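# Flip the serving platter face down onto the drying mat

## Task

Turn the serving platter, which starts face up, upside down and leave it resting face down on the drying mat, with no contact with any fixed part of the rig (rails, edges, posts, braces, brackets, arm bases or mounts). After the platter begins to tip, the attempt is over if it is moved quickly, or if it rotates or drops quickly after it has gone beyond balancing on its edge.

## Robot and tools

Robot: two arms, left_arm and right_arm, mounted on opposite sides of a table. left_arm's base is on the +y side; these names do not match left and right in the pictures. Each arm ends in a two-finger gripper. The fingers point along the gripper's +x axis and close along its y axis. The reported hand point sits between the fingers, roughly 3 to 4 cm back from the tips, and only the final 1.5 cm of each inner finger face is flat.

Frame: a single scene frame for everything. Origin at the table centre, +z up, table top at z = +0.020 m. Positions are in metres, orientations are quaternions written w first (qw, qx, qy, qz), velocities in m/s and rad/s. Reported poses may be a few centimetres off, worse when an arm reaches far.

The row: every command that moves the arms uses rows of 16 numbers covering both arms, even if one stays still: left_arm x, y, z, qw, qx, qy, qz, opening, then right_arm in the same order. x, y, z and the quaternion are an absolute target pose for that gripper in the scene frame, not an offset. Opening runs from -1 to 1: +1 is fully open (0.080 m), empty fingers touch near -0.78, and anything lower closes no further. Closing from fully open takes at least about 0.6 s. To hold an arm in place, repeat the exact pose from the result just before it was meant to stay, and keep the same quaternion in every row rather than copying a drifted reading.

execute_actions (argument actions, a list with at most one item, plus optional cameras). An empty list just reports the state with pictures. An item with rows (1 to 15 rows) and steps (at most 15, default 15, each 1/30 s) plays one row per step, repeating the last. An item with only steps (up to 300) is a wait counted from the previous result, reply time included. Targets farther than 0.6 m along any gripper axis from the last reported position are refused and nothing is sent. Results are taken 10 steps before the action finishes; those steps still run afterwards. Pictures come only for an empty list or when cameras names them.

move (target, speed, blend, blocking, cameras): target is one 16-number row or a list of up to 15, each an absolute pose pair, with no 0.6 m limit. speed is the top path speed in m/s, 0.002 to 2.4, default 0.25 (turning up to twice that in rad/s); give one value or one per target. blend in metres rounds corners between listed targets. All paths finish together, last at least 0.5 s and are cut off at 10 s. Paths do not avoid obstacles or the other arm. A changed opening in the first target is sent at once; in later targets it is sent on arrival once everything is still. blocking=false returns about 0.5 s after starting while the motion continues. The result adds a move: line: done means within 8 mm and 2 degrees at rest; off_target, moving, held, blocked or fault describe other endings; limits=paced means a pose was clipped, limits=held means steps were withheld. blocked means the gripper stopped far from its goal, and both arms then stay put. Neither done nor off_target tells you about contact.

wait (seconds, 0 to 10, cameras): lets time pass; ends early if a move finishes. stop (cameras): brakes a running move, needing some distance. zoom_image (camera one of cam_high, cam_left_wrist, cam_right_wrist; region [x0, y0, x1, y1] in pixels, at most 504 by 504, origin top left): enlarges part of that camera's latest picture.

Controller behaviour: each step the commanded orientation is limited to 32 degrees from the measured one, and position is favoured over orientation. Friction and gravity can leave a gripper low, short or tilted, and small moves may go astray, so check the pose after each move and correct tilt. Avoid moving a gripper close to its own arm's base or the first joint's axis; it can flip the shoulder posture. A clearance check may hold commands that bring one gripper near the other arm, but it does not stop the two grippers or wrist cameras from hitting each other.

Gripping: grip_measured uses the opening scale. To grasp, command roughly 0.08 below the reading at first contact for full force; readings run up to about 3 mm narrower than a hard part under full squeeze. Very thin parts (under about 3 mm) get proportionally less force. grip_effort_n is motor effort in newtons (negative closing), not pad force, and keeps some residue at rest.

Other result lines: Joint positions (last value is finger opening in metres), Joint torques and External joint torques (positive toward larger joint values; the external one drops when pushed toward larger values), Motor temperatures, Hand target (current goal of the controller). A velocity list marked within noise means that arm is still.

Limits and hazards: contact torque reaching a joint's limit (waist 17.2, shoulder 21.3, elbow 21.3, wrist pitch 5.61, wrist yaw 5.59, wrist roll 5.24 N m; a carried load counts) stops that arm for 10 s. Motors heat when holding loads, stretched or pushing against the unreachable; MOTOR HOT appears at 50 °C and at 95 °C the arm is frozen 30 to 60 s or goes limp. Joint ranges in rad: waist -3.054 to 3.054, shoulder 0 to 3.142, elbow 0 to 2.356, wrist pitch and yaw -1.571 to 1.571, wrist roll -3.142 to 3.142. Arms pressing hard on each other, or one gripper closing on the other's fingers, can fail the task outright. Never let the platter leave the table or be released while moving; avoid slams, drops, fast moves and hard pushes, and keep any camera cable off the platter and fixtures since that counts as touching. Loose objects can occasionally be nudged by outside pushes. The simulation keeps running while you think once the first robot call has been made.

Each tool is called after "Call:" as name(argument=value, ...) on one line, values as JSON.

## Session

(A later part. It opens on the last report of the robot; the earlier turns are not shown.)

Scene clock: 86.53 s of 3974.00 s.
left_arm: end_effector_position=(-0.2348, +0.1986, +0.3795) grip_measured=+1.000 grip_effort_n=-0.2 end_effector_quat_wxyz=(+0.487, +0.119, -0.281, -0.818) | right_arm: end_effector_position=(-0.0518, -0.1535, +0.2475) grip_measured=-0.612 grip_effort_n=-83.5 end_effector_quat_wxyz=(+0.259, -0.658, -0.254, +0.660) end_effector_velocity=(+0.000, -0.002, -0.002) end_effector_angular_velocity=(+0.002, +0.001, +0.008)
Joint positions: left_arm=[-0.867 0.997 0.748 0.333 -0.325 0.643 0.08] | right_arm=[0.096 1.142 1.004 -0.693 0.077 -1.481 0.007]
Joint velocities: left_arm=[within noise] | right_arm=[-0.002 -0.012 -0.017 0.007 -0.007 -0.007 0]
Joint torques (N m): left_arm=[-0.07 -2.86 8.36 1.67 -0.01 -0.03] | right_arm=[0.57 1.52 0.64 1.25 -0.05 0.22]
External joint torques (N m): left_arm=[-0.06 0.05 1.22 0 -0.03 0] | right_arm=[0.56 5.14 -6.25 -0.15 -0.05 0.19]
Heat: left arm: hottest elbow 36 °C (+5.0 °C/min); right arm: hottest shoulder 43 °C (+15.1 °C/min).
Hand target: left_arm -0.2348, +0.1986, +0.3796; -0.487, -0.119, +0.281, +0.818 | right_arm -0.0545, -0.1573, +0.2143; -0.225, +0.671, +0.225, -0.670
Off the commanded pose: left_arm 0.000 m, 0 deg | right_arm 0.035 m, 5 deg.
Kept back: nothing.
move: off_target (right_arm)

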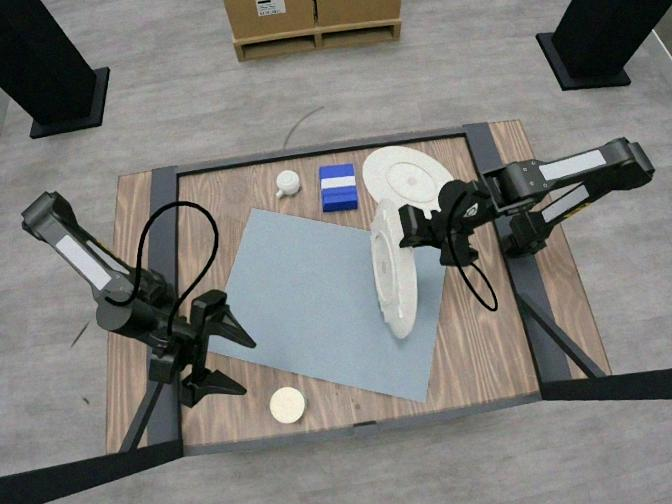

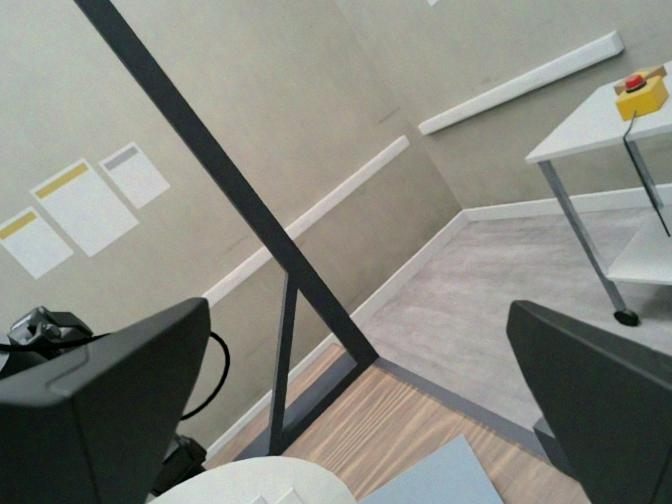

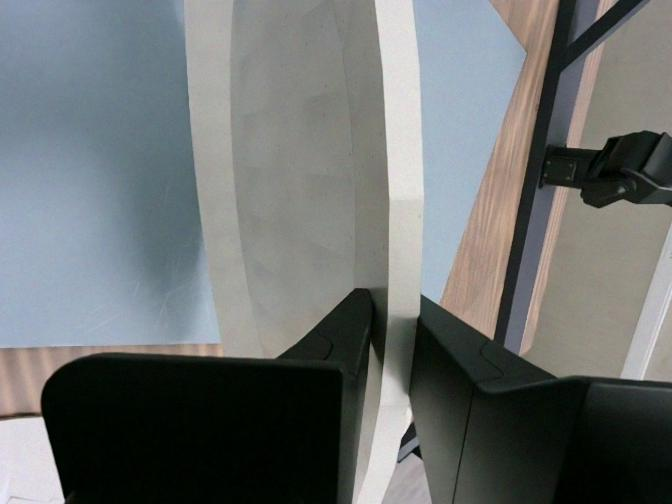

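Call:
move(target=[[-0.2348,0.1986,0.3795,0.487,0.119,-0.281,-0.818,1,-0.055,-0.12,0.275,0.18,-0.684,-0.18,0.684,-1],[-0.2348,0.1986,0.3795,0.487,0.119,-0.281,-0.818,1,-0.055,-0.095,0.315,0.18,-0.684,-0.18,0.684,-1]], speed=0.05)

Scene clock: 90.73 s of 3974.00 s.
left_arm: end_effector_position=(-0.2348, +0.1986, +0.3795) grip_measured=+1.000 grip_effort_n=-0.2 end_effector_quat_wxyz=(+0.487, +0.119, -0.281, -0.818) | right_arm: end_effector_position=(-0.0548, -0.1013, +0.2866) grip_measured=-0.640 grip_effort_n=-83.5 end_effector_quat_wxyz=(+0.147, -0.696, -0.147, +0.687)
Joint positions: left_arm=[-0.867 0.997 0.748 0.333 -0.325 0.643 0.08] | right_arm=[0.076 1.618 1.699 -1.234 0.049 -1.489 0.006]
Joint torques (N m): left_arm=[-0.07 -2.87 8.38 1.68 -0.01 -0.03] | right_arm=[-0.23 -11.3 10.93 1.7 -0.14 -0.15]
External joint torques (N m): left_arm=[-0.07 0.05 1.24 0 -0.02 0] | right_arm=[-0.25 -4.77 4.76 0.72 -0.11 -0.18]
Heat: left arm: hottest elbow 36 °C (+4.0 °C/min); right arm: hottest shoulder 42 °C (+14.1 °C/min).
Hand target: left_arm -0.2348, +0.1986, +0.3796; -0.487, -0.119, +0.281, +0.818 | right_arm -0.0548, -0.0966, +0.3149; -0.180, +0.684, +0.180, -0.684
Off the commanded pose: left_arm 0.000 m, 0 deg | right_arm 0.029 m, 5 deg.
Kept back: nothing.
move: off_target (right_arm)

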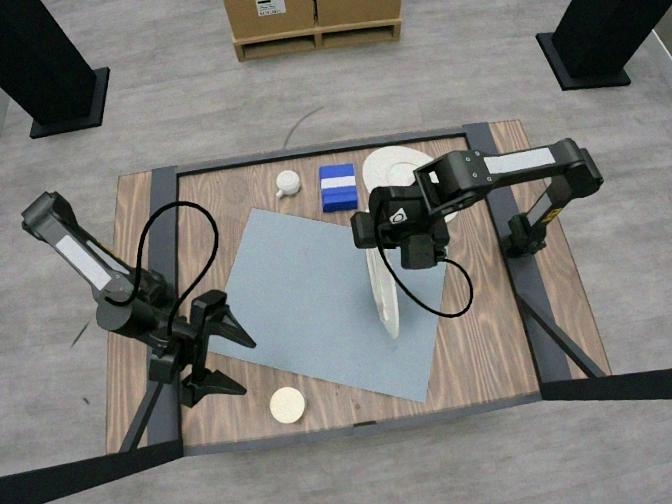

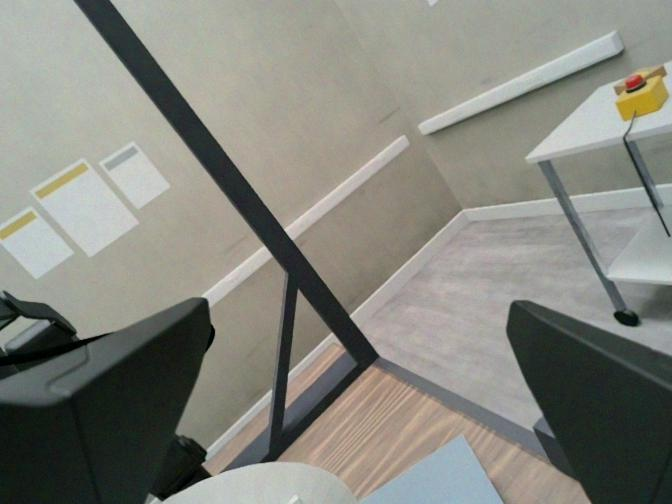

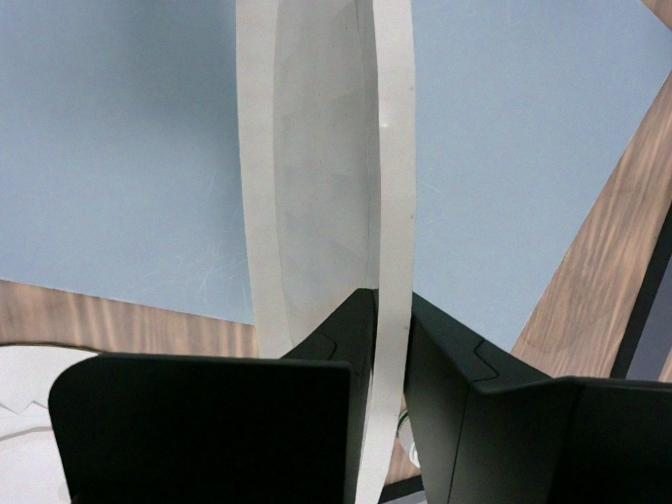

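Call:
move(target=[[-0.2348,0.1986,0.3795,0.487,0.119,-0.281,-0.818,1,-0.055,-0.07,0.325,0.18,-0.684,-0.18,0.684,-1],[-0.2348,0.1986,0.3795,0.487,0.119,-0.281,-0.818,1,-0.055,-0.01,0.315,0.18,-0.684,-0.18,0.684,-1]], speed=0.06)

Scene clock: 92.97 s of 3974.00 s.
left_arm: end_effector_position=(-0.2348, +0.1986, +0.3795) grip_measured=+1.000 grip_effort_n=-0.2 end_effector_quat_wxyz=(+0.487, +0.119, -0.281, -0.818) | right_arm: end_effector_position=(-0.0552, -0.0151, +0.2817) grip_measured=-0.640 grip_effort_n=-83.5 end_effector_quat_wxyz=(+0.145, -0.696, -0.145, +0.688)
Joint positions: left_arm=[-0.867 0.997 0.748 0.333 -0.325 0.643 0.08] | right_arm=[0.056 1.987 2.143 -1.317 0.04 -1.507 0.006]
Joint torques (N m): left_arm=[-0.08 -2.87 8.36 1.68 -0.01 -0.03] | right_arm=[-0.35 -15.43 10.79 1.79 -0.23 -0.16]
External joint torques (N m): left_arm=[-0.08 0.02 1.25 0.02 -0.03 0] | right_arm=[-0.35 -6.04 4.66 0.79 -0.21 -0.18]
Heat: left arm: hottest elbow 36 °C (+4.0 °C/min); right arm: hottest shoulder 42 °C (+12.0 °C/min).
Hand target: left_arm -0.2348, +0.1986, +0.3796; -0.487, -0.119, +0.281, +0.818 | right_arm -0.0549, -0.0119, +0.3148; -0.180, +0.684, +0.180, -0.684
Off the commanded pose: left_arm 0.000 m, 0 deg | right_arm 0.034 m, 6 deg.
Kept back: nothing.
move: off_target (right_arm)

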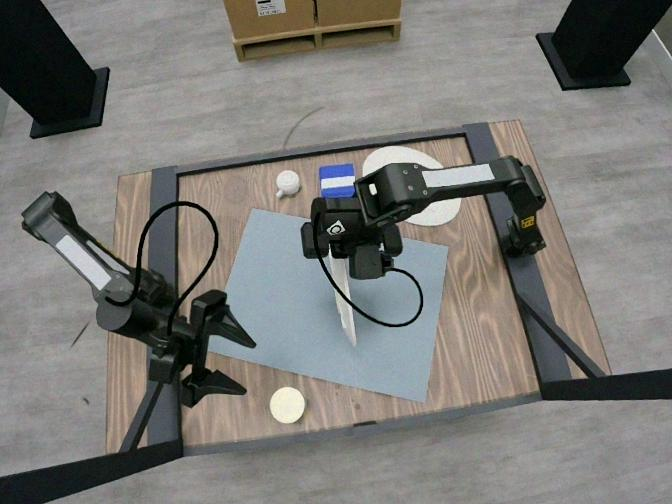

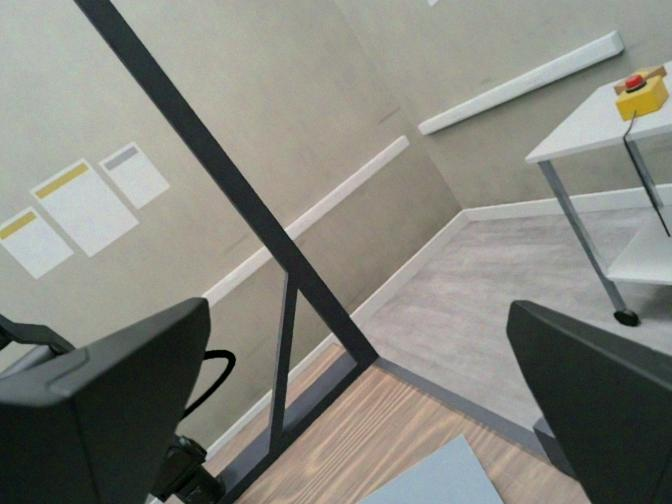

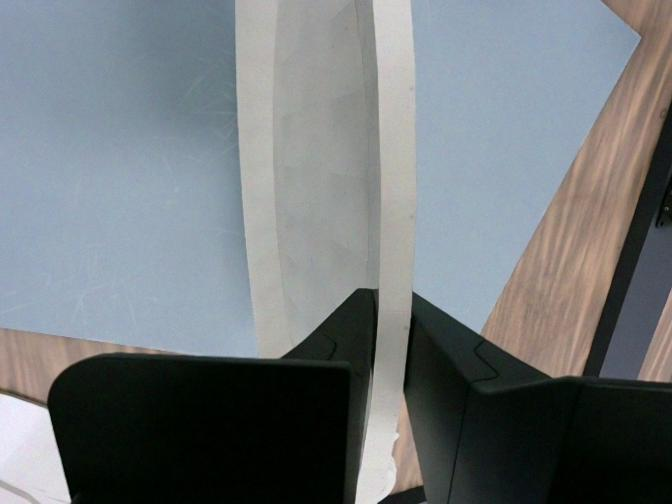

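Call:
move(target=[[-0.2348,0.1986,0.3795,0.487,0.119,-0.281,-0.818,1,-0.055,0.0,0.305,0.225,-0.67,-0.225,0.67,-1],[-0.2348,0.1986,0.3795,0.487,0.119,-0.281,-0.818,1,-0.055,0.0,0.255,0.26,-0.6575,-0.26,0.6575,-1]], speed=0.06)

Scene clock: 95.67 s of 3974.00 s.
left_arm: end_effector_position=(-0.2348, +0.1986, +0.3795) grip_measured=+1.000 grip_effort_n=-0.2 end_effector_quat_wxyz=(+0.487, +0.119, -0.281, -0.818) | right_arm: end_effector_position=(-0.0541, -0.0038, +0.2629) grip_measured=-0.534 grip_effort_n=-83.5 end_effector_quat_wxyz=(+0.261, -0.657, -0.259, +0.658) end_effector_velocity=(-0.002, +0.002, +0.002) end_effector_angular_velocity=(+0.026, +0.013, +0.018)
Joint positions: left_arm=[-0.867 0.997 0.748 0.333 -0.325 0.643 0.08] | right_arm=[0.055 1.712 1.544 -0.651 0.048 -1.517 0.011]
Joint velocities: left_arm=[within noise] | right_arm=[-0.002 -0.007 -0.017 0.037 -0.022 -0.007 0.001]
Joint torques (N m): left_arm=[-0.07 -2.87 8.35 1.68 -0.01 -0.03] | right_arm=[0.03 -8.04 4.32 2.86 0.1 -0.03]
External joint torques (N m): left_arm=[-0.04 0.04 1.21 0.01 -0.03 0] | right_arm=[0.01 0.01 -2.6 1.45 0.11 -0.06]
Heat: left arm: hottest elbow 37 °C (+5.0 °C/min); right arm: hottest shoulder 44 °C (+13.1 °C/min).
Hand target: left_arm -0.2348, +0.1986, +0.3796; -0.487, -0.119, +0.281, +0.818 | right_arm -0.0550, -0.0002, +0.2551; -0.260, +0.658, +0.260, -0.658
Off the commanded pose: left_arm 0.000 m, 0 deg | right_arm 0.009 m, 0 deg.
Kept back: nothing.
move: off_target (right_arm)

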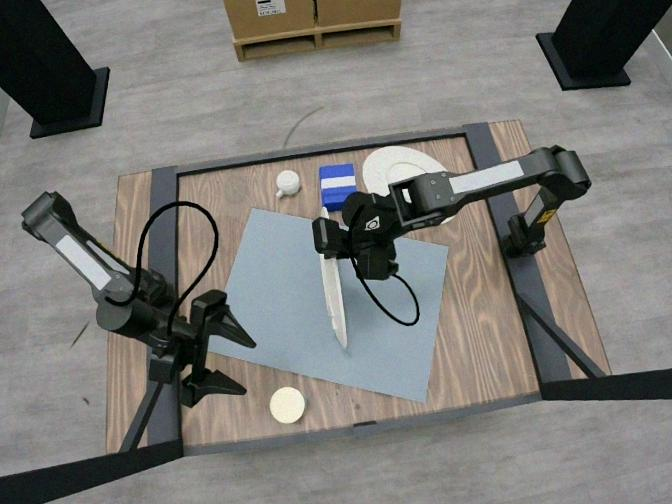

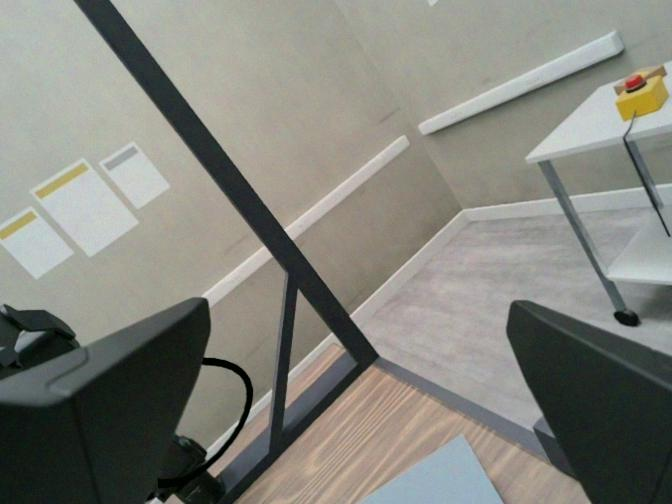

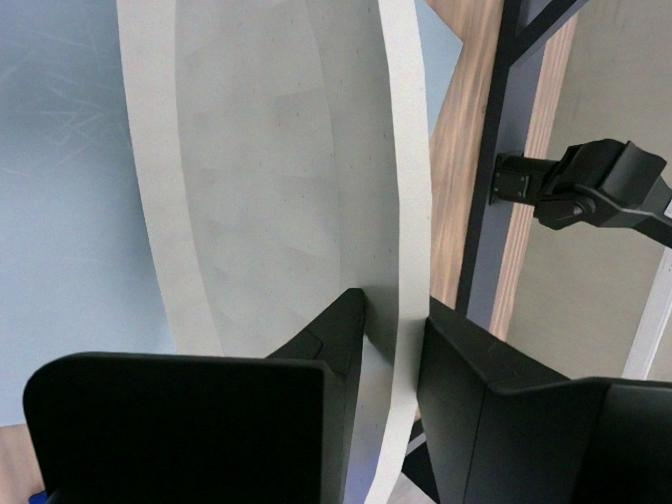

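Call:
move(target=[[-0.2348,0.1986,0.3795,0.487,0.119,-0.281,-0.818,1,-0.055,-0.05,0.248,0.20,-0.678,-0.20,0.678,-1],[-0.2348,0.1986,0.3795,0.487,0.119,-0.281,-0.818,1,-0.055,-0.095,0.23,0.213,-0.674,-0.213,0.674,-1]], speed=0.05)

Scene clock: 99.20 s of 3974.00 s.
left_arm: end_effector_position=(-0.2348, +0.1986, +0.3795) grip_measured=+1.000 grip_effort_n=-0.2 end_effector_quat_wxyz=(+0.487, +0.119, -0.281, -0.818) | right_arm: end_effector_position=(-0.0526, -0.0849, +0.2429) grip_measured=-0.620 grip_effort_n=-83.5 end_effector_quat_wxyz=(+0.233, -0.669, -0.227, +0.668)
Joint positions: left_arm=[-0.867 0.997 0.748 0.333 -0.325 0.643 0.08] | right_arm=[0.069 1.459 1.259 -0.71 0.055 -1.496 0.007]
Joint torques (N m): left_arm=[-0.08 -2.87 8.36 1.68 -0.01 -0.03] | right_arm=[0.54 -7.62 3.21 -0.68 -0.09 0.06]
External joint torques (N m): left_arm=[-0.1 0.07 1.18 -0.01 -0.02 0] | right_arm=[0.52 -1.71 -3.55 -1.97 -0.07 0.03]
Heat: left arm: hottest elbow 37 °C (+4.1 °C/min); right arm: hottest shoulder 43 °C (+10.1 °C/min).
Hand target: left_arm -0.2348, +0.1986, +0.3796; -0.487, -0.119, +0.281, +0.818 | right_arm -0.0548, -0.0948, +0.2303; -0.213, +0.674, +0.213, -0.674
Off the commanded pose: left_arm 0.000 m, 0 deg | right_arm 0.017 m, 3 deg.
Kept back: nothing.
move: off_target (right_arm)

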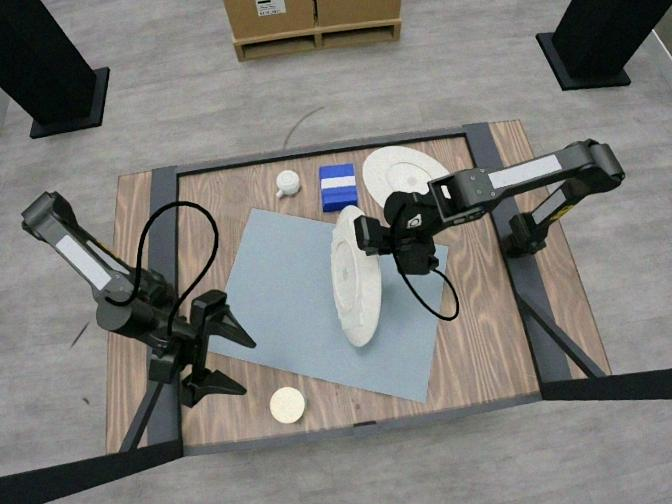

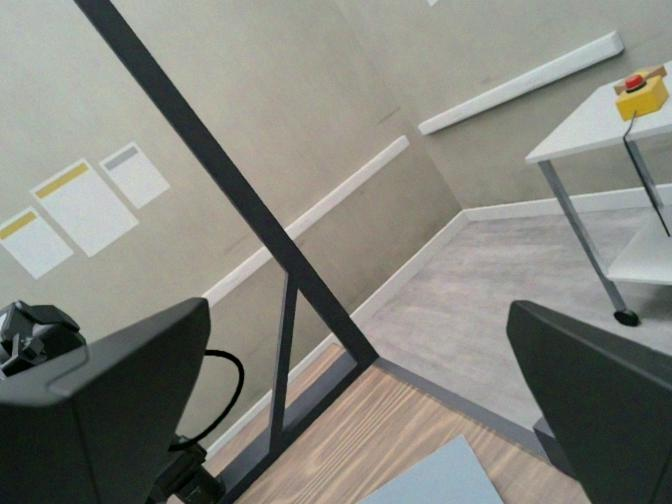

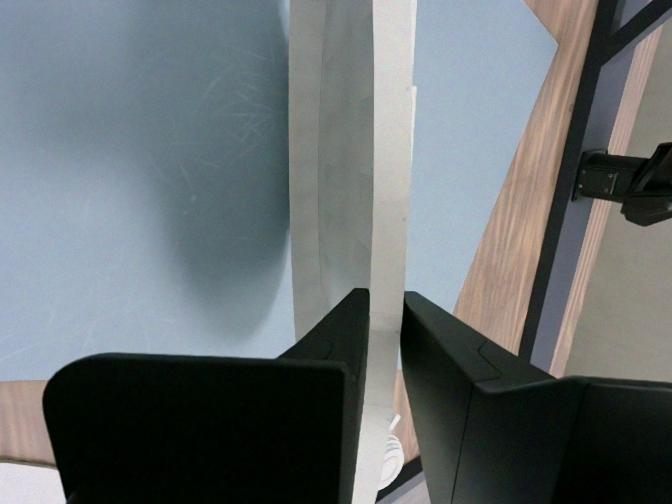

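Call:
move(target=[[-0.2348,0.1986,0.3795,0.487,0.119,-0.281,-0.818,1,-0.055,-0.11,0.205,0.245,-0.663,-0.245,0.663,-1],[-0.2348,0.1986,0.3795,0.487,0.119,-0.281,-0.818,1,-0.055,-0.12,0.175,0.28,-0.649,-0.28,0.649,-1]], speed=0.04)

Scene clock: 102.27 s of 3974.00 s.
left_arm: end_effector_position=(-0.2348, +0.1986, +0.3795) grip_measured=+1.000 grip_effort_n=-0.2 end_effector_quat_wxyz=(+0.487, +0.119, -0.281, -0.818) | right_arm: end_effector_position=(-0.0514, -0.1146, +0.2178) grip_measured=-0.636 grip_effort_n=-83.5 end_effector_quat_wxyz=(+0.323, -0.631, -0.313, +0.632) end_effector_velocity=(+0.001, -0.010, +0.154) end_effector_angular_velocity=(+0.434, +0.055, -0.001)
Joint positions: left_arm=[-0.867 0.997 0.748 0.333 -0.325 0.643 0.08] | right_arm=[0.087 1.195 0.795 -0.241 0.088 -1.496 0.006]
Joint velocities: left_arm=[within noise] | right_arm=[-0.002 -0.344 0.1 -0.007 -0.007 0.007 -0.001]
Joint torques (N m): left_arm=[-0.03 -2.87 8.37 1.67 0 -0.03] | right_arm=[0.18 -0.59 4.64 0.81 -0.14 0.06]
External joint torques (N m): left_arm=[-0.02 0.09 1.16 -0.02 -0.02 0] | right_arm=[0.41 6.87 -5.78 -1.38 -0.19 0]
Heat: left arm: hottest elbow 37 °C (+4.0 °C/min); right arm: hottest shoulder 42 °C (+8.1 °C/min).
Hand target: left_arm -0.2348, +0.1986, +0.3795; -0.487, -0.119, +0.281, +0.818 | right_arm -0.0515, -0.1145, +0.2152; -0.321, +0.633, +0.310, -0.633
Off the commanded pose: left_arm 0.000 m, 0 deg | right_arm 0.043 m, 7 deg.
blocked (right_arm)
Kept back: nothing.
move: off_target (right_arm)

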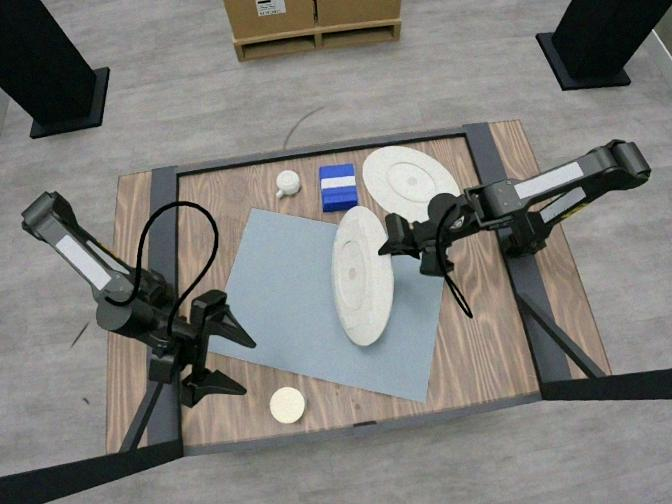

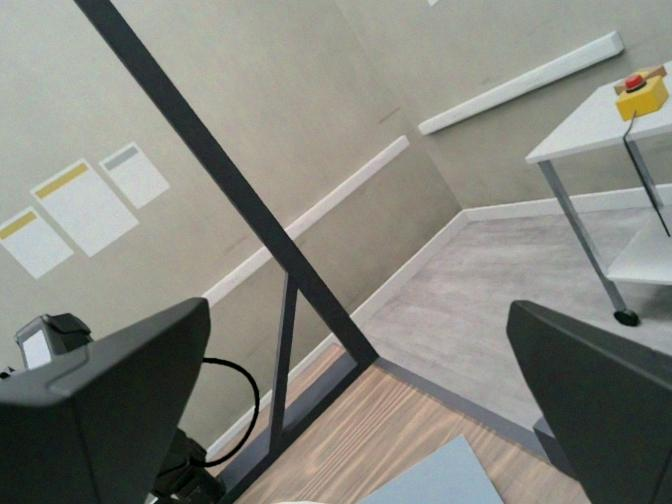

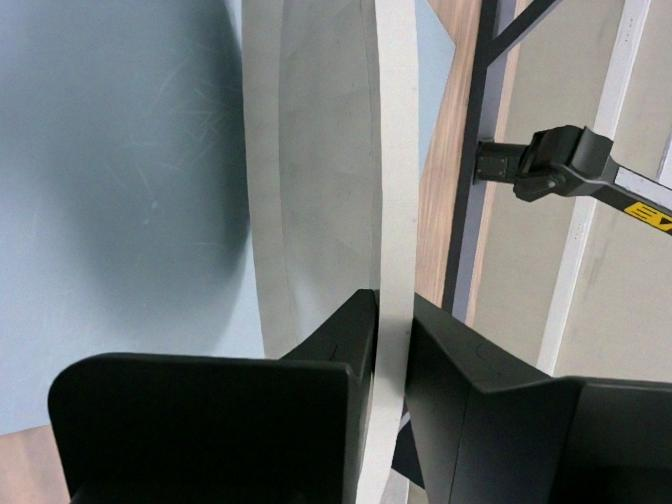

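Call:
move(target=[-0.2348,0.1986,0.3795,0.487,0.119,-0.281,-0.818,1,-0.055,-0.105,0.195,0.295,-0.6426,-0.295,0.6426,-1], speed=0.03)

Scene clock: 104.57 s of 3974.00 s.
left_arm: end_effector_position=(-0.2348, +0.1986, +0.3795) grip_measured=+1.000 grip_effort_n=-0.2 end_effector_quat_wxyz=(+0.487, +0.119, -0.281, -0.818) | right_arm: end_effector_position=(-0.0521, -0.1068, +0.2210) grip_measured=-0.637 grip_effort_n=-83.5 end_effector_quat_wxyz=(+0.322, -0.632, -0.313, +0.632)
Joint positions: left_arm=[-0.867 0.997 0.748 0.333 -0.325 0.643 0.08] | right_arm=[0.087 1.227 0.828 -0.242 0.088 -1.498 0.006]
Joint torques (N m): left_arm=[-0.06 -2.87 8.38 1.68 -0.01 -0.03] | right_arm=[0.07 1.17 4.14 1.22 -0.16 -0.05]
External joint torques (N m): left_arm=[-0.07 0.05 1.23 0.01 -0.02 0] | right_arm=[0.05 5.6 -2.94 -0.36 -0.16 -0.1]
Heat: left arm: hottest elbow 37 °C (+4.0 °C/min); right arm: hottest shoulder 41 °C (+5.0 °C/min).
Hand target: left_arm -0.2348, +0.1986, +0.3796; -0.487, -0.119, +0.281, +0.818 | right_arm -0.0548, -0.1069, +0.1956; -0.295, +0.643, +0.295, -0.643
Off the commanded pose: left_arm 0.000 m, 0 deg | right_arm 0.026 m, 4 deg.
Kept back: nothing.
move: off_target (right_arm)

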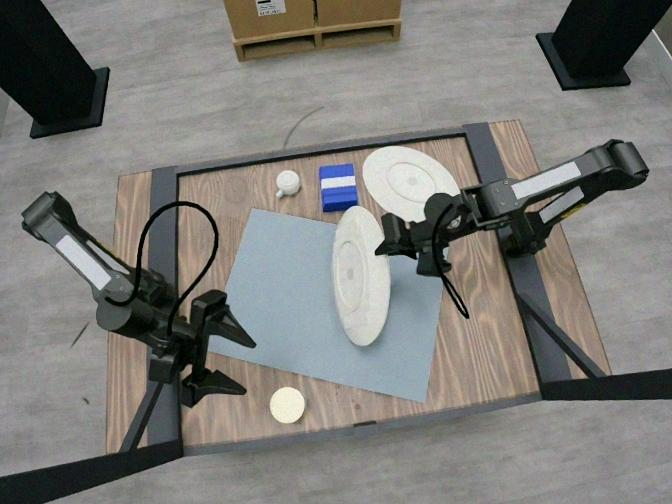

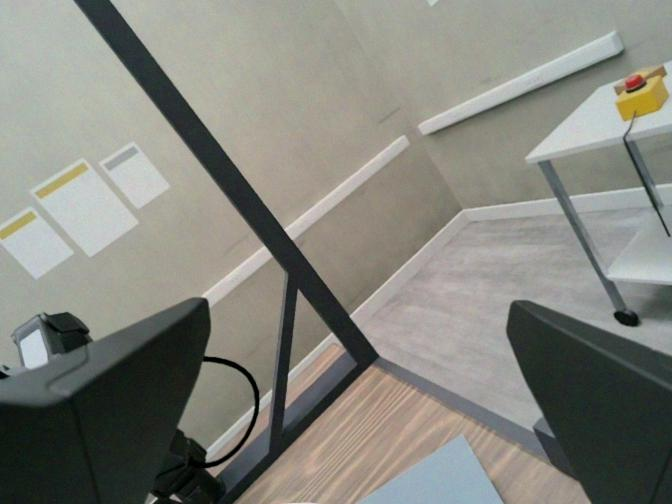

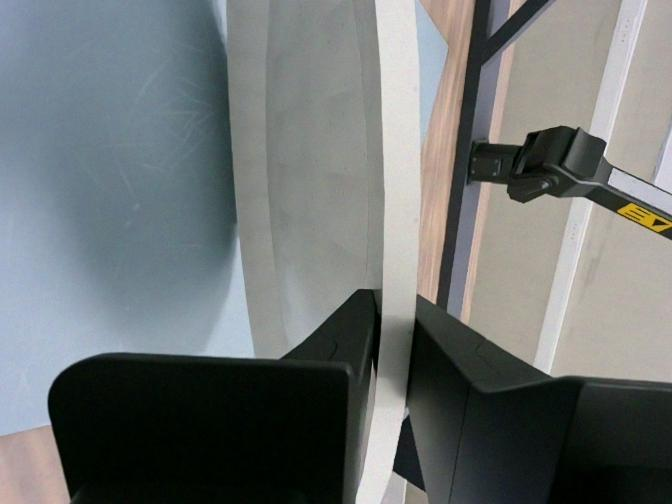

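Call:
move(target=[[-0.2348,0.1986,0.3795,0.487,0.119,-0.281,-0.818,1,-0.055,-0.125,0.208,0.253,-0.66,-0.253,0.66,-1],[-0.2348,0.1986,0.3795,0.487,0.119,-0.281,-0.818,1,-0.055,-0.15,0.185,0.245,-0.663,-0.245,0.663,-1]], speed=0.04)

Scene clock: 108.10 s of 3974.00 s.
left_arm: end_effector_position=(-0.2348, +0.1986, +0.3795) grip_measured=+1.000 grip_effort_n=-0.2 end_effector_quat_wxyz=(+0.487, +0.119, -0.281, -0.818) | right_arm: end_effector_position=(-0.0532, -0.1397, +0.2060) grip_measured=-0.544 grip_effort_n=-83.5 end_effector_quat_wxyz=(+0.272, -0.654, -0.265, +0.655)
Joint positions: left_arm=[-0.867 0.997 0.748 0.333 -0.325 0.643 0.08] | right_arm=[0.098 1.175 0.836 -0.456 0.083 -1.48 0.011]
Joint torques (N m): left_arm=[-0.07 -2.87 8.37 1.68 -0.01 -0.03] | right_arm=[0.41 -3.61 2.68 -0.57 -0.13 0.09]
External joint torques (N m): left_arm=[-0.07 0 1.25 0.01 -0.03 0] | right_arm=[0.41 0.33 -4.29 -2.01 -0.13 0.05]
Heat: left arm: hottest elbow 37 °C (+3.0 °C/min); right arm: hottest shoulder 40 °C (+2.0 °C/min).
Hand target: left_arm -0.2348, +0.1986, +0.3796; -0.487, -0.119, +0.281, +0.818 | right_arm -0.0548, -0.1501, +0.1857; -0.245, +0.663, +0.245, -0.663
Off the commanded pose: left_arm 0.000 m, 0 deg | right_arm 0.023 m, 4 deg.
Kept back: nothing.
move: off_target (right_arm)

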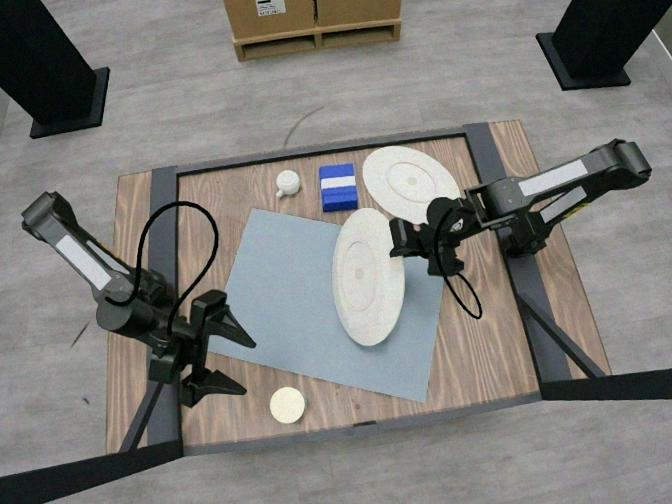

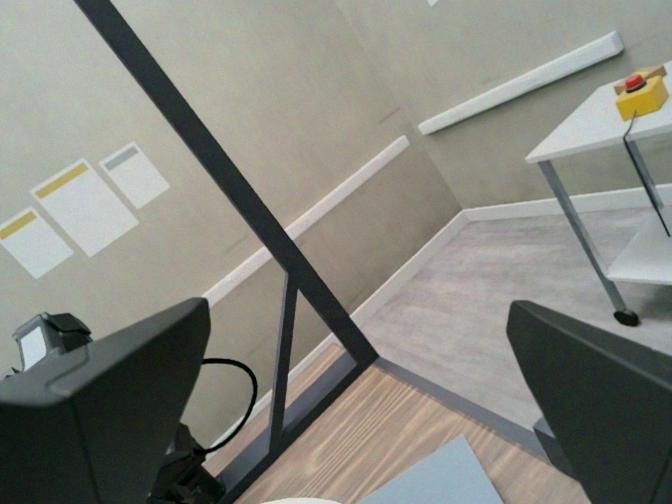

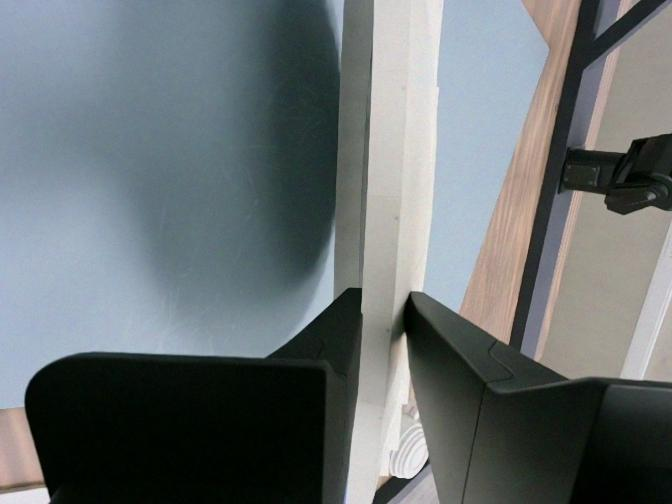

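Call:
move(target=[[-0.2348,0.1986,0.3795,0.487,0.119,-0.281,-0.818,1,-0.055,-0.145,0.17,0.31,-0.6355,-0.31,0.6355,-1]], speed=0.04)

Scene clock: 111.27 s of 3974.00 s.
left_arm: end_effector_position=(-0.2348, +0.1986, +0.3795) grip_measured=+1.000 grip_effort_n=-0.2 end_effector_quat_wxyz=(+0.487, +0.119, -0.281, -0.818) | right_arm: end_effector_position=(-0.0519, -0.1395, +0.1984) grip_measured=-0.622 grip_effort_n=-83.5 end_effector_quat_wxyz=(+0.342, -0.622, -0.329, +0.623)
Joint positions: left_arm=[-0.867 0.997 0.748 0.333 -0.325 0.643 0.08] | right_arm=[0.106 1.076 0.611 -0.121 0.109 -1.486 0.007]
Joint torques (N m): left_arm=[-0.08 -2.87 8.37 1.68 -0.01 -0.03] | right_arm=[0.49 0.32 2.21 0.67 -0.19 -0.1]
External joint torques (N m): left_arm=[-0.07 0.1 1.16 -0.02 -0.02 0] | right_arm=[0.47 3.63 -4.81 -0.94 -0.19 -0.15]
Motor temperatures (°C): left_arm=[30 33 37 33 25 31] | right_arm=[28 39 34 32 31 27]
Heat: left arm: hottest elbow 37 °C (+3.0 °C/min); right arm: hottest shoulder 39 °C (+1.0 °C/min).
Hand target: left_arm -0.2348, +0.1986, +0.3796; -0.487, -0.119, +0.281, +0.818 | right_arm -0.0546, -0.1465, +0.1710; -0.310, +0.636, +0.310, -0.636
Off the commanded pose: left_arm 0.000 m, 0 deg | right_arm 0.029 m, 5 deg.
Kept back: nothing.
move: off_target (right_arm)

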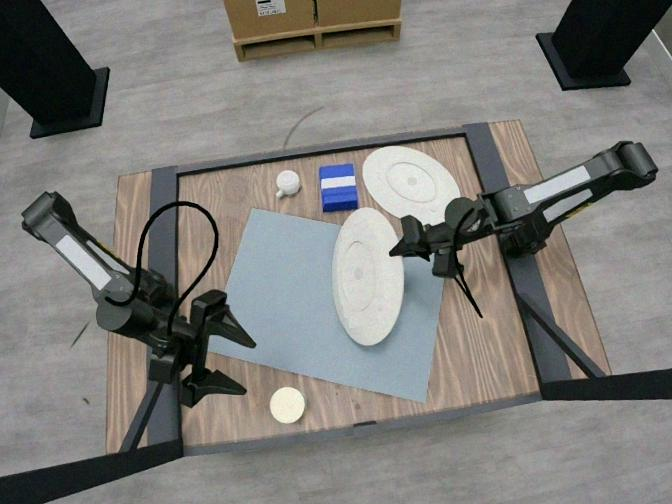

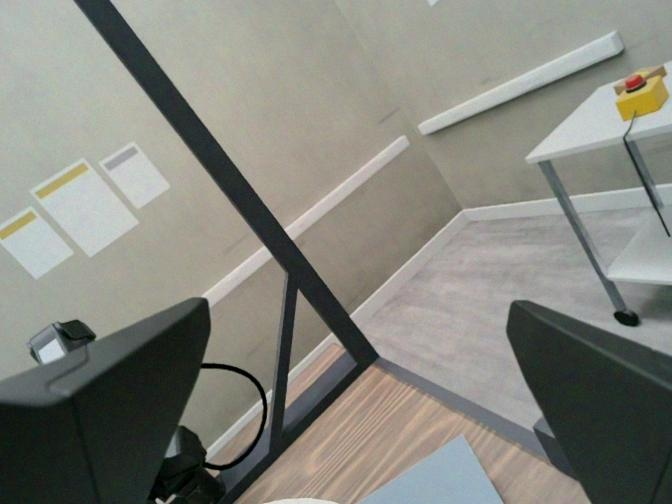

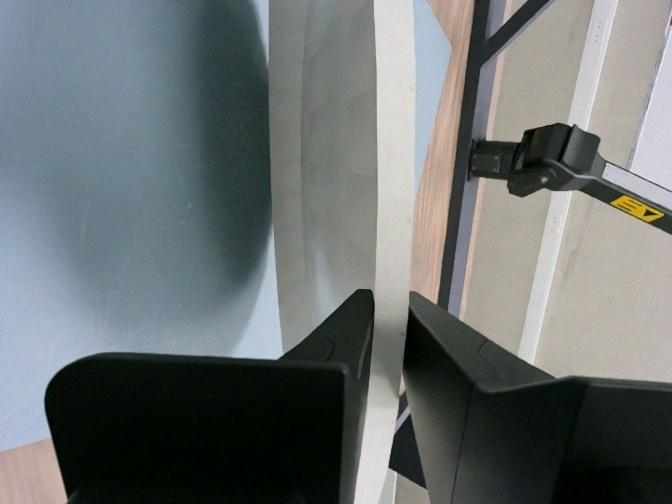

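Call:
move(target=[[-0.2348,0.1986,0.3795,0.487,0.119,-0.281,-0.818,1,-0.055,-0.155,0.17,0.29,-0.645,-0.29,0.645,-1],[-0.2348,0.1986,0.3795,0.487,0.119,-0.281,-0.818,1,-0.055,-0.155,0.135,0.27,-0.6535,-0.27,0.6535,-1]], speed=0.04)

Scene clock: 113.80 s of 3974.00 s.
left_arm: end_effector_position=(-0.2348, +0.1986, +0.3795) grip_measured=+1.000 grip_effort_n=-0.2 end_effector_quat_wxyz=(+0.487, +0.119, -0.281, -0.818) | right_arm: end_effector_position=(-0.0520, -0.1441, +0.1990) grip_measured=-0.605 grip_effort_n=-83.5 end_effector_quat_wxyz=(+0.340, -0.623, -0.325, +0.625)
Joint positions: left_arm=[-0.867 0.997 0.748 0.333 -0.325 0.643 0.08] | right_arm=[0.109 1.058 0.612 -0.151 0.112 -1.48 0.008]
Joint torques (N m): left_arm=[-0.04 -2.86 8.35 1.65 0.01 -0.03] | right_arm=[-0.22 -2.07 5.14 0.8 -0.03 0.07]
External joint torques (N m): left_arm=[-0.05 0.1 1.13 -0.05 0 0] | right_arm=[-0.23 1.11 -1.88 -0.8 -0.04 0.03]
Heat: left arm: hottest elbow 37 °C (+3.0 °C/min); right arm: hottest shoulder 38 °C (-1.0 °C/min).
Hand target: left_arm -0.2348, +0.1986, +0.3795; -0.487, -0.119, +0.281, +0.818 | right_arm -0.0523, -0.1456, +0.1902; -0.329, +0.629, +0.316, -0.629
Off the commanded pose: left_arm 0.000 m, 0 deg | right_arm 0.065 m, 11 deg.
Kept back: nothing.
move: blocked (right_arm; both arms now hold where they are)

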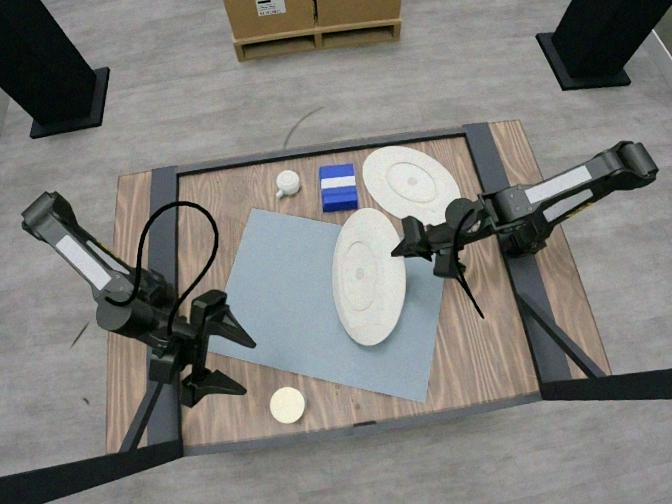

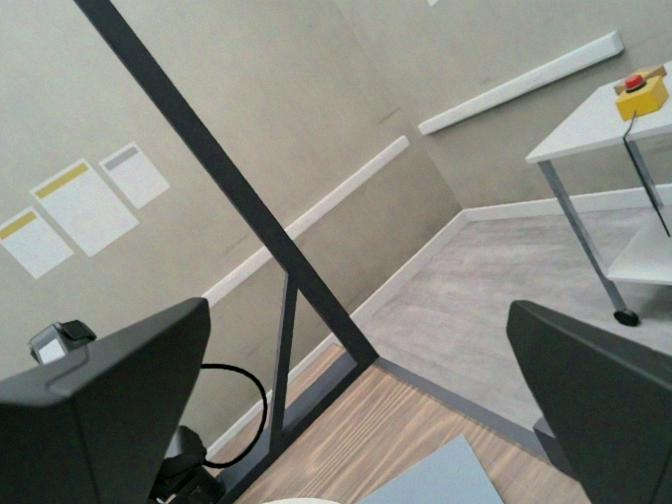

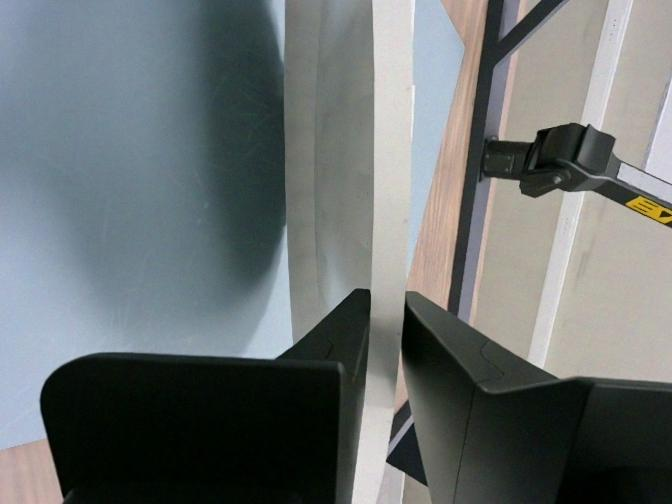

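Call:
move(target=[[-0.2348,0.1986,0.3795,0.487,0.119,-0.281,-0.818,1,-0.055,-0.14,0.21,0.30,-0.64,-0.30,0.64,-1],[-0.2348,0.1986,0.3795,0.487,0.119,-0.281,-0.818,1,-0.055,-0.075,0.2,0.30,-0.64,-0.30,0.64,-1]], speed=0.04)

Scene clock: 117.43 s of 3974.00 s.
left_arm: end_effector_position=(-0.2348, +0.1986, +0.3795) grip_measured=+1.000 grip_effort_n=0.2 end_effector_quat_wxyz=(+0.487, +0.119, -0.281, -0.818) | right_arm: end_effector_position=(-0.0519, -0.0787, +0.2325) grip_measured=-0.578 grip_effort_n=-83.5 end_effector_quat_wxyz=(+0.331, -0.629, -0.321, +0.625)
Joint positions: left_arm=[-0.867 0.997 0.748 0.333 -0.325 0.643 0.08] | right_arm=[0.079 1.325 0.923 -0.214 0.089 -1.507 0.009]
Joint torques (N m): left_arm=[-0.07 -2.85 8.37 1.68 -0.01 -0.03] | right_arm=[0.1 1.4 3.74 1.62 -0.45 -0.06]
External joint torques (N m): left_arm=[-0.07 0.08 1.24 0.01 -0.02 0] | right_arm=[0.1 6.49 -3.23 0.06 -0.46 -0.1]
Heat: left arm: hottest elbow 37 °C (+2.0 °C/min); right arm: hottest shoulder 37 °C (-4.0 °C/min).
Hand target: left_arm -0.2348, +0.1986, +0.3796; -0.487, -0.119, +0.281, +0.818 | right_arm -0.0547, -0.0776, +0.2009; -0.300, +0.640, +0.300, -0.640
Off the commanded pose: left_arm 0.000 m, 0 deg | right_arm 0.033 m, 5 deg.
Kept back: nothing.
move: off_target (right_arm)

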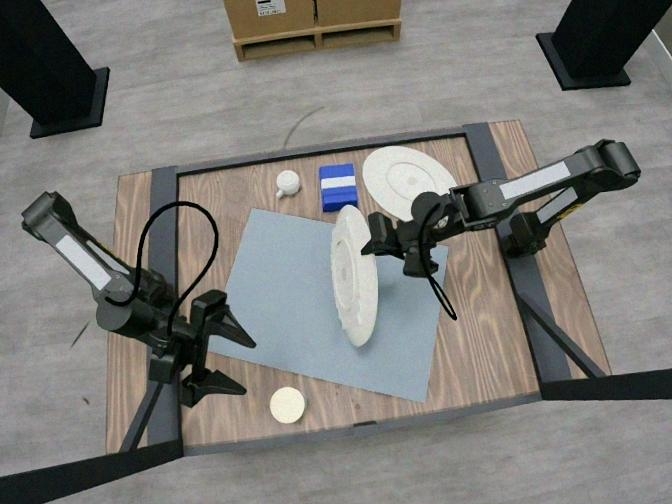

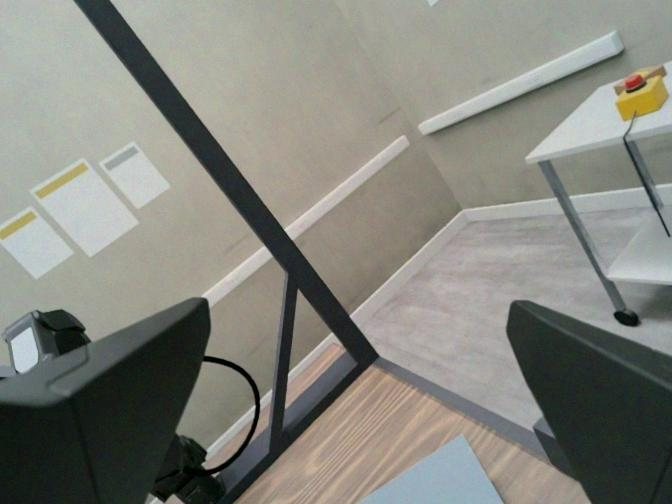

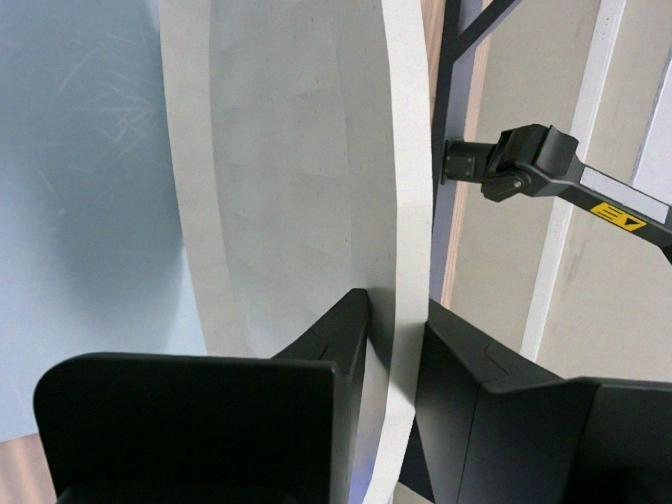

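Call:
move(target=[[-0.2348,0.1986,0.3795,0.487,0.119,-0.281,-0.818,1,-0.055,-0.06,0.27,0.20,-0.678,-0.20,0.678,-1],[-0.2348,0.1986,0.3795,0.487,0.119,-0.281,-0.818,1,-0.055,-0.04,0.315,0.18,-0.684,-0.18,0.684,-1],[-0.2348,0.1986,0.3795,0.487,0.119,-0.281,-0.818,1,-0.055,0.02,0.315,0.19,-0.681,-0.19,0.681,-1]], speed=0.05)

Scene clock: 123.80 s of 3974.00 s.
left_arm: end_effector_position=(-0.2348, +0.1986, +0.3795) grip_measured=+1.000 grip_effort_n=-0.2 end_effector_quat_wxyz=(+0.487, +0.119, -0.281, -0.818) | right_arm: end_effector_position=(-0.0553, +0.0148, +0.2791) grip_measured=-0.640 grip_effort_n=-83.5 end_effector_quat_wxyz=(+0.156, -0.693, -0.156, +0.686)
Joint positions: left_arm=[-0.867 0.997 0.748 0.333 -0.325 0.643 0.08] | right_arm=[0.052 2.101 2.293 -1.319 0.039 -1.512 0.006]
Joint torques (N m): left_arm=[-0.07 -2.87 8.38 1.67 -0.01 -0.03] | right_arm=[-0.28 -16.4 10.81 1.87 -0.12 -0.08]
External joint torques (N m): left_arm=[-0.08 -0.01 1.25 0.01 -0.03 0] | right_arm=[-0.37 -6.51 4.88 0.87 -0.08 -0.1]
Heat: left arm: hottest elbow 37 °C (+2.0 °C/min); right arm: hottest shoulder 38 °C (-5.0 °C/min).
Hand target: left_arm -0.2348, +0.1986, +0.3796; -0.487, -0.119, +0.281, +0.818 | right_arm -0.0548, +0.0175, +0.3146; -0.193, +0.680, +0.193, -0.680
Off the commanded pose: left_arm 0.000 m, 0 deg | right_arm 0.036 m, 6 deg.
joint sent to its limit (right arm) — joint 3 (elbow), upper limit, where the elbow is as straight as it goes.
Kept back: nothing.
move: off_target (right_arm)

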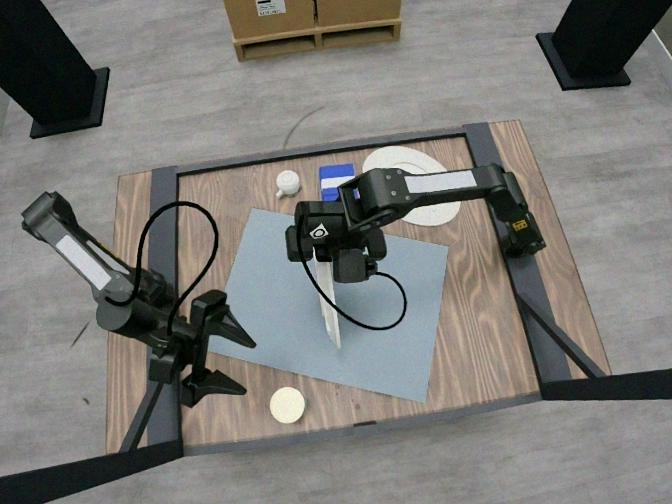

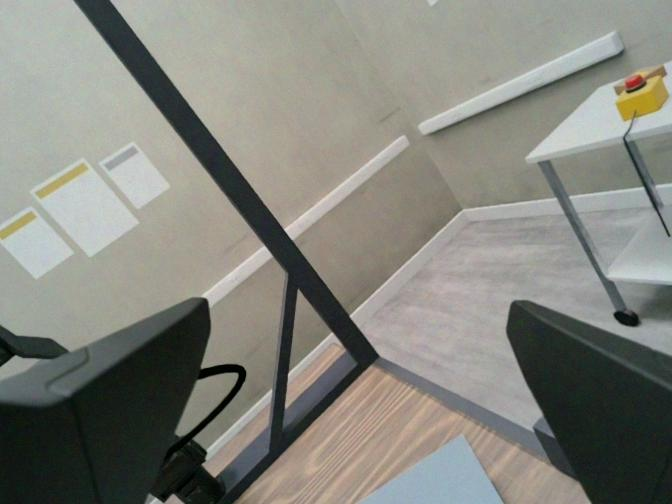

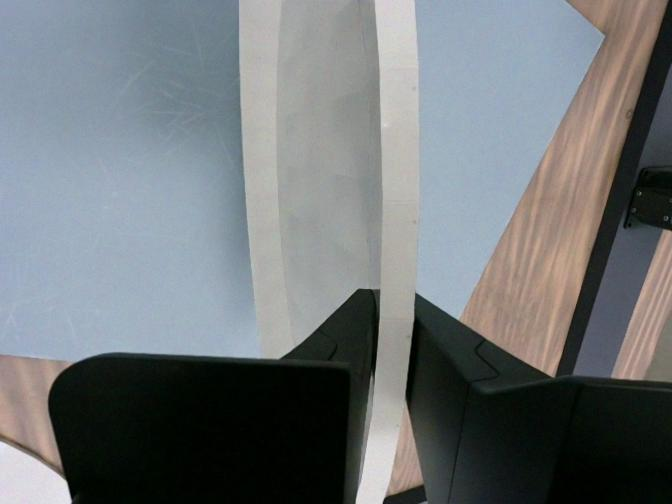

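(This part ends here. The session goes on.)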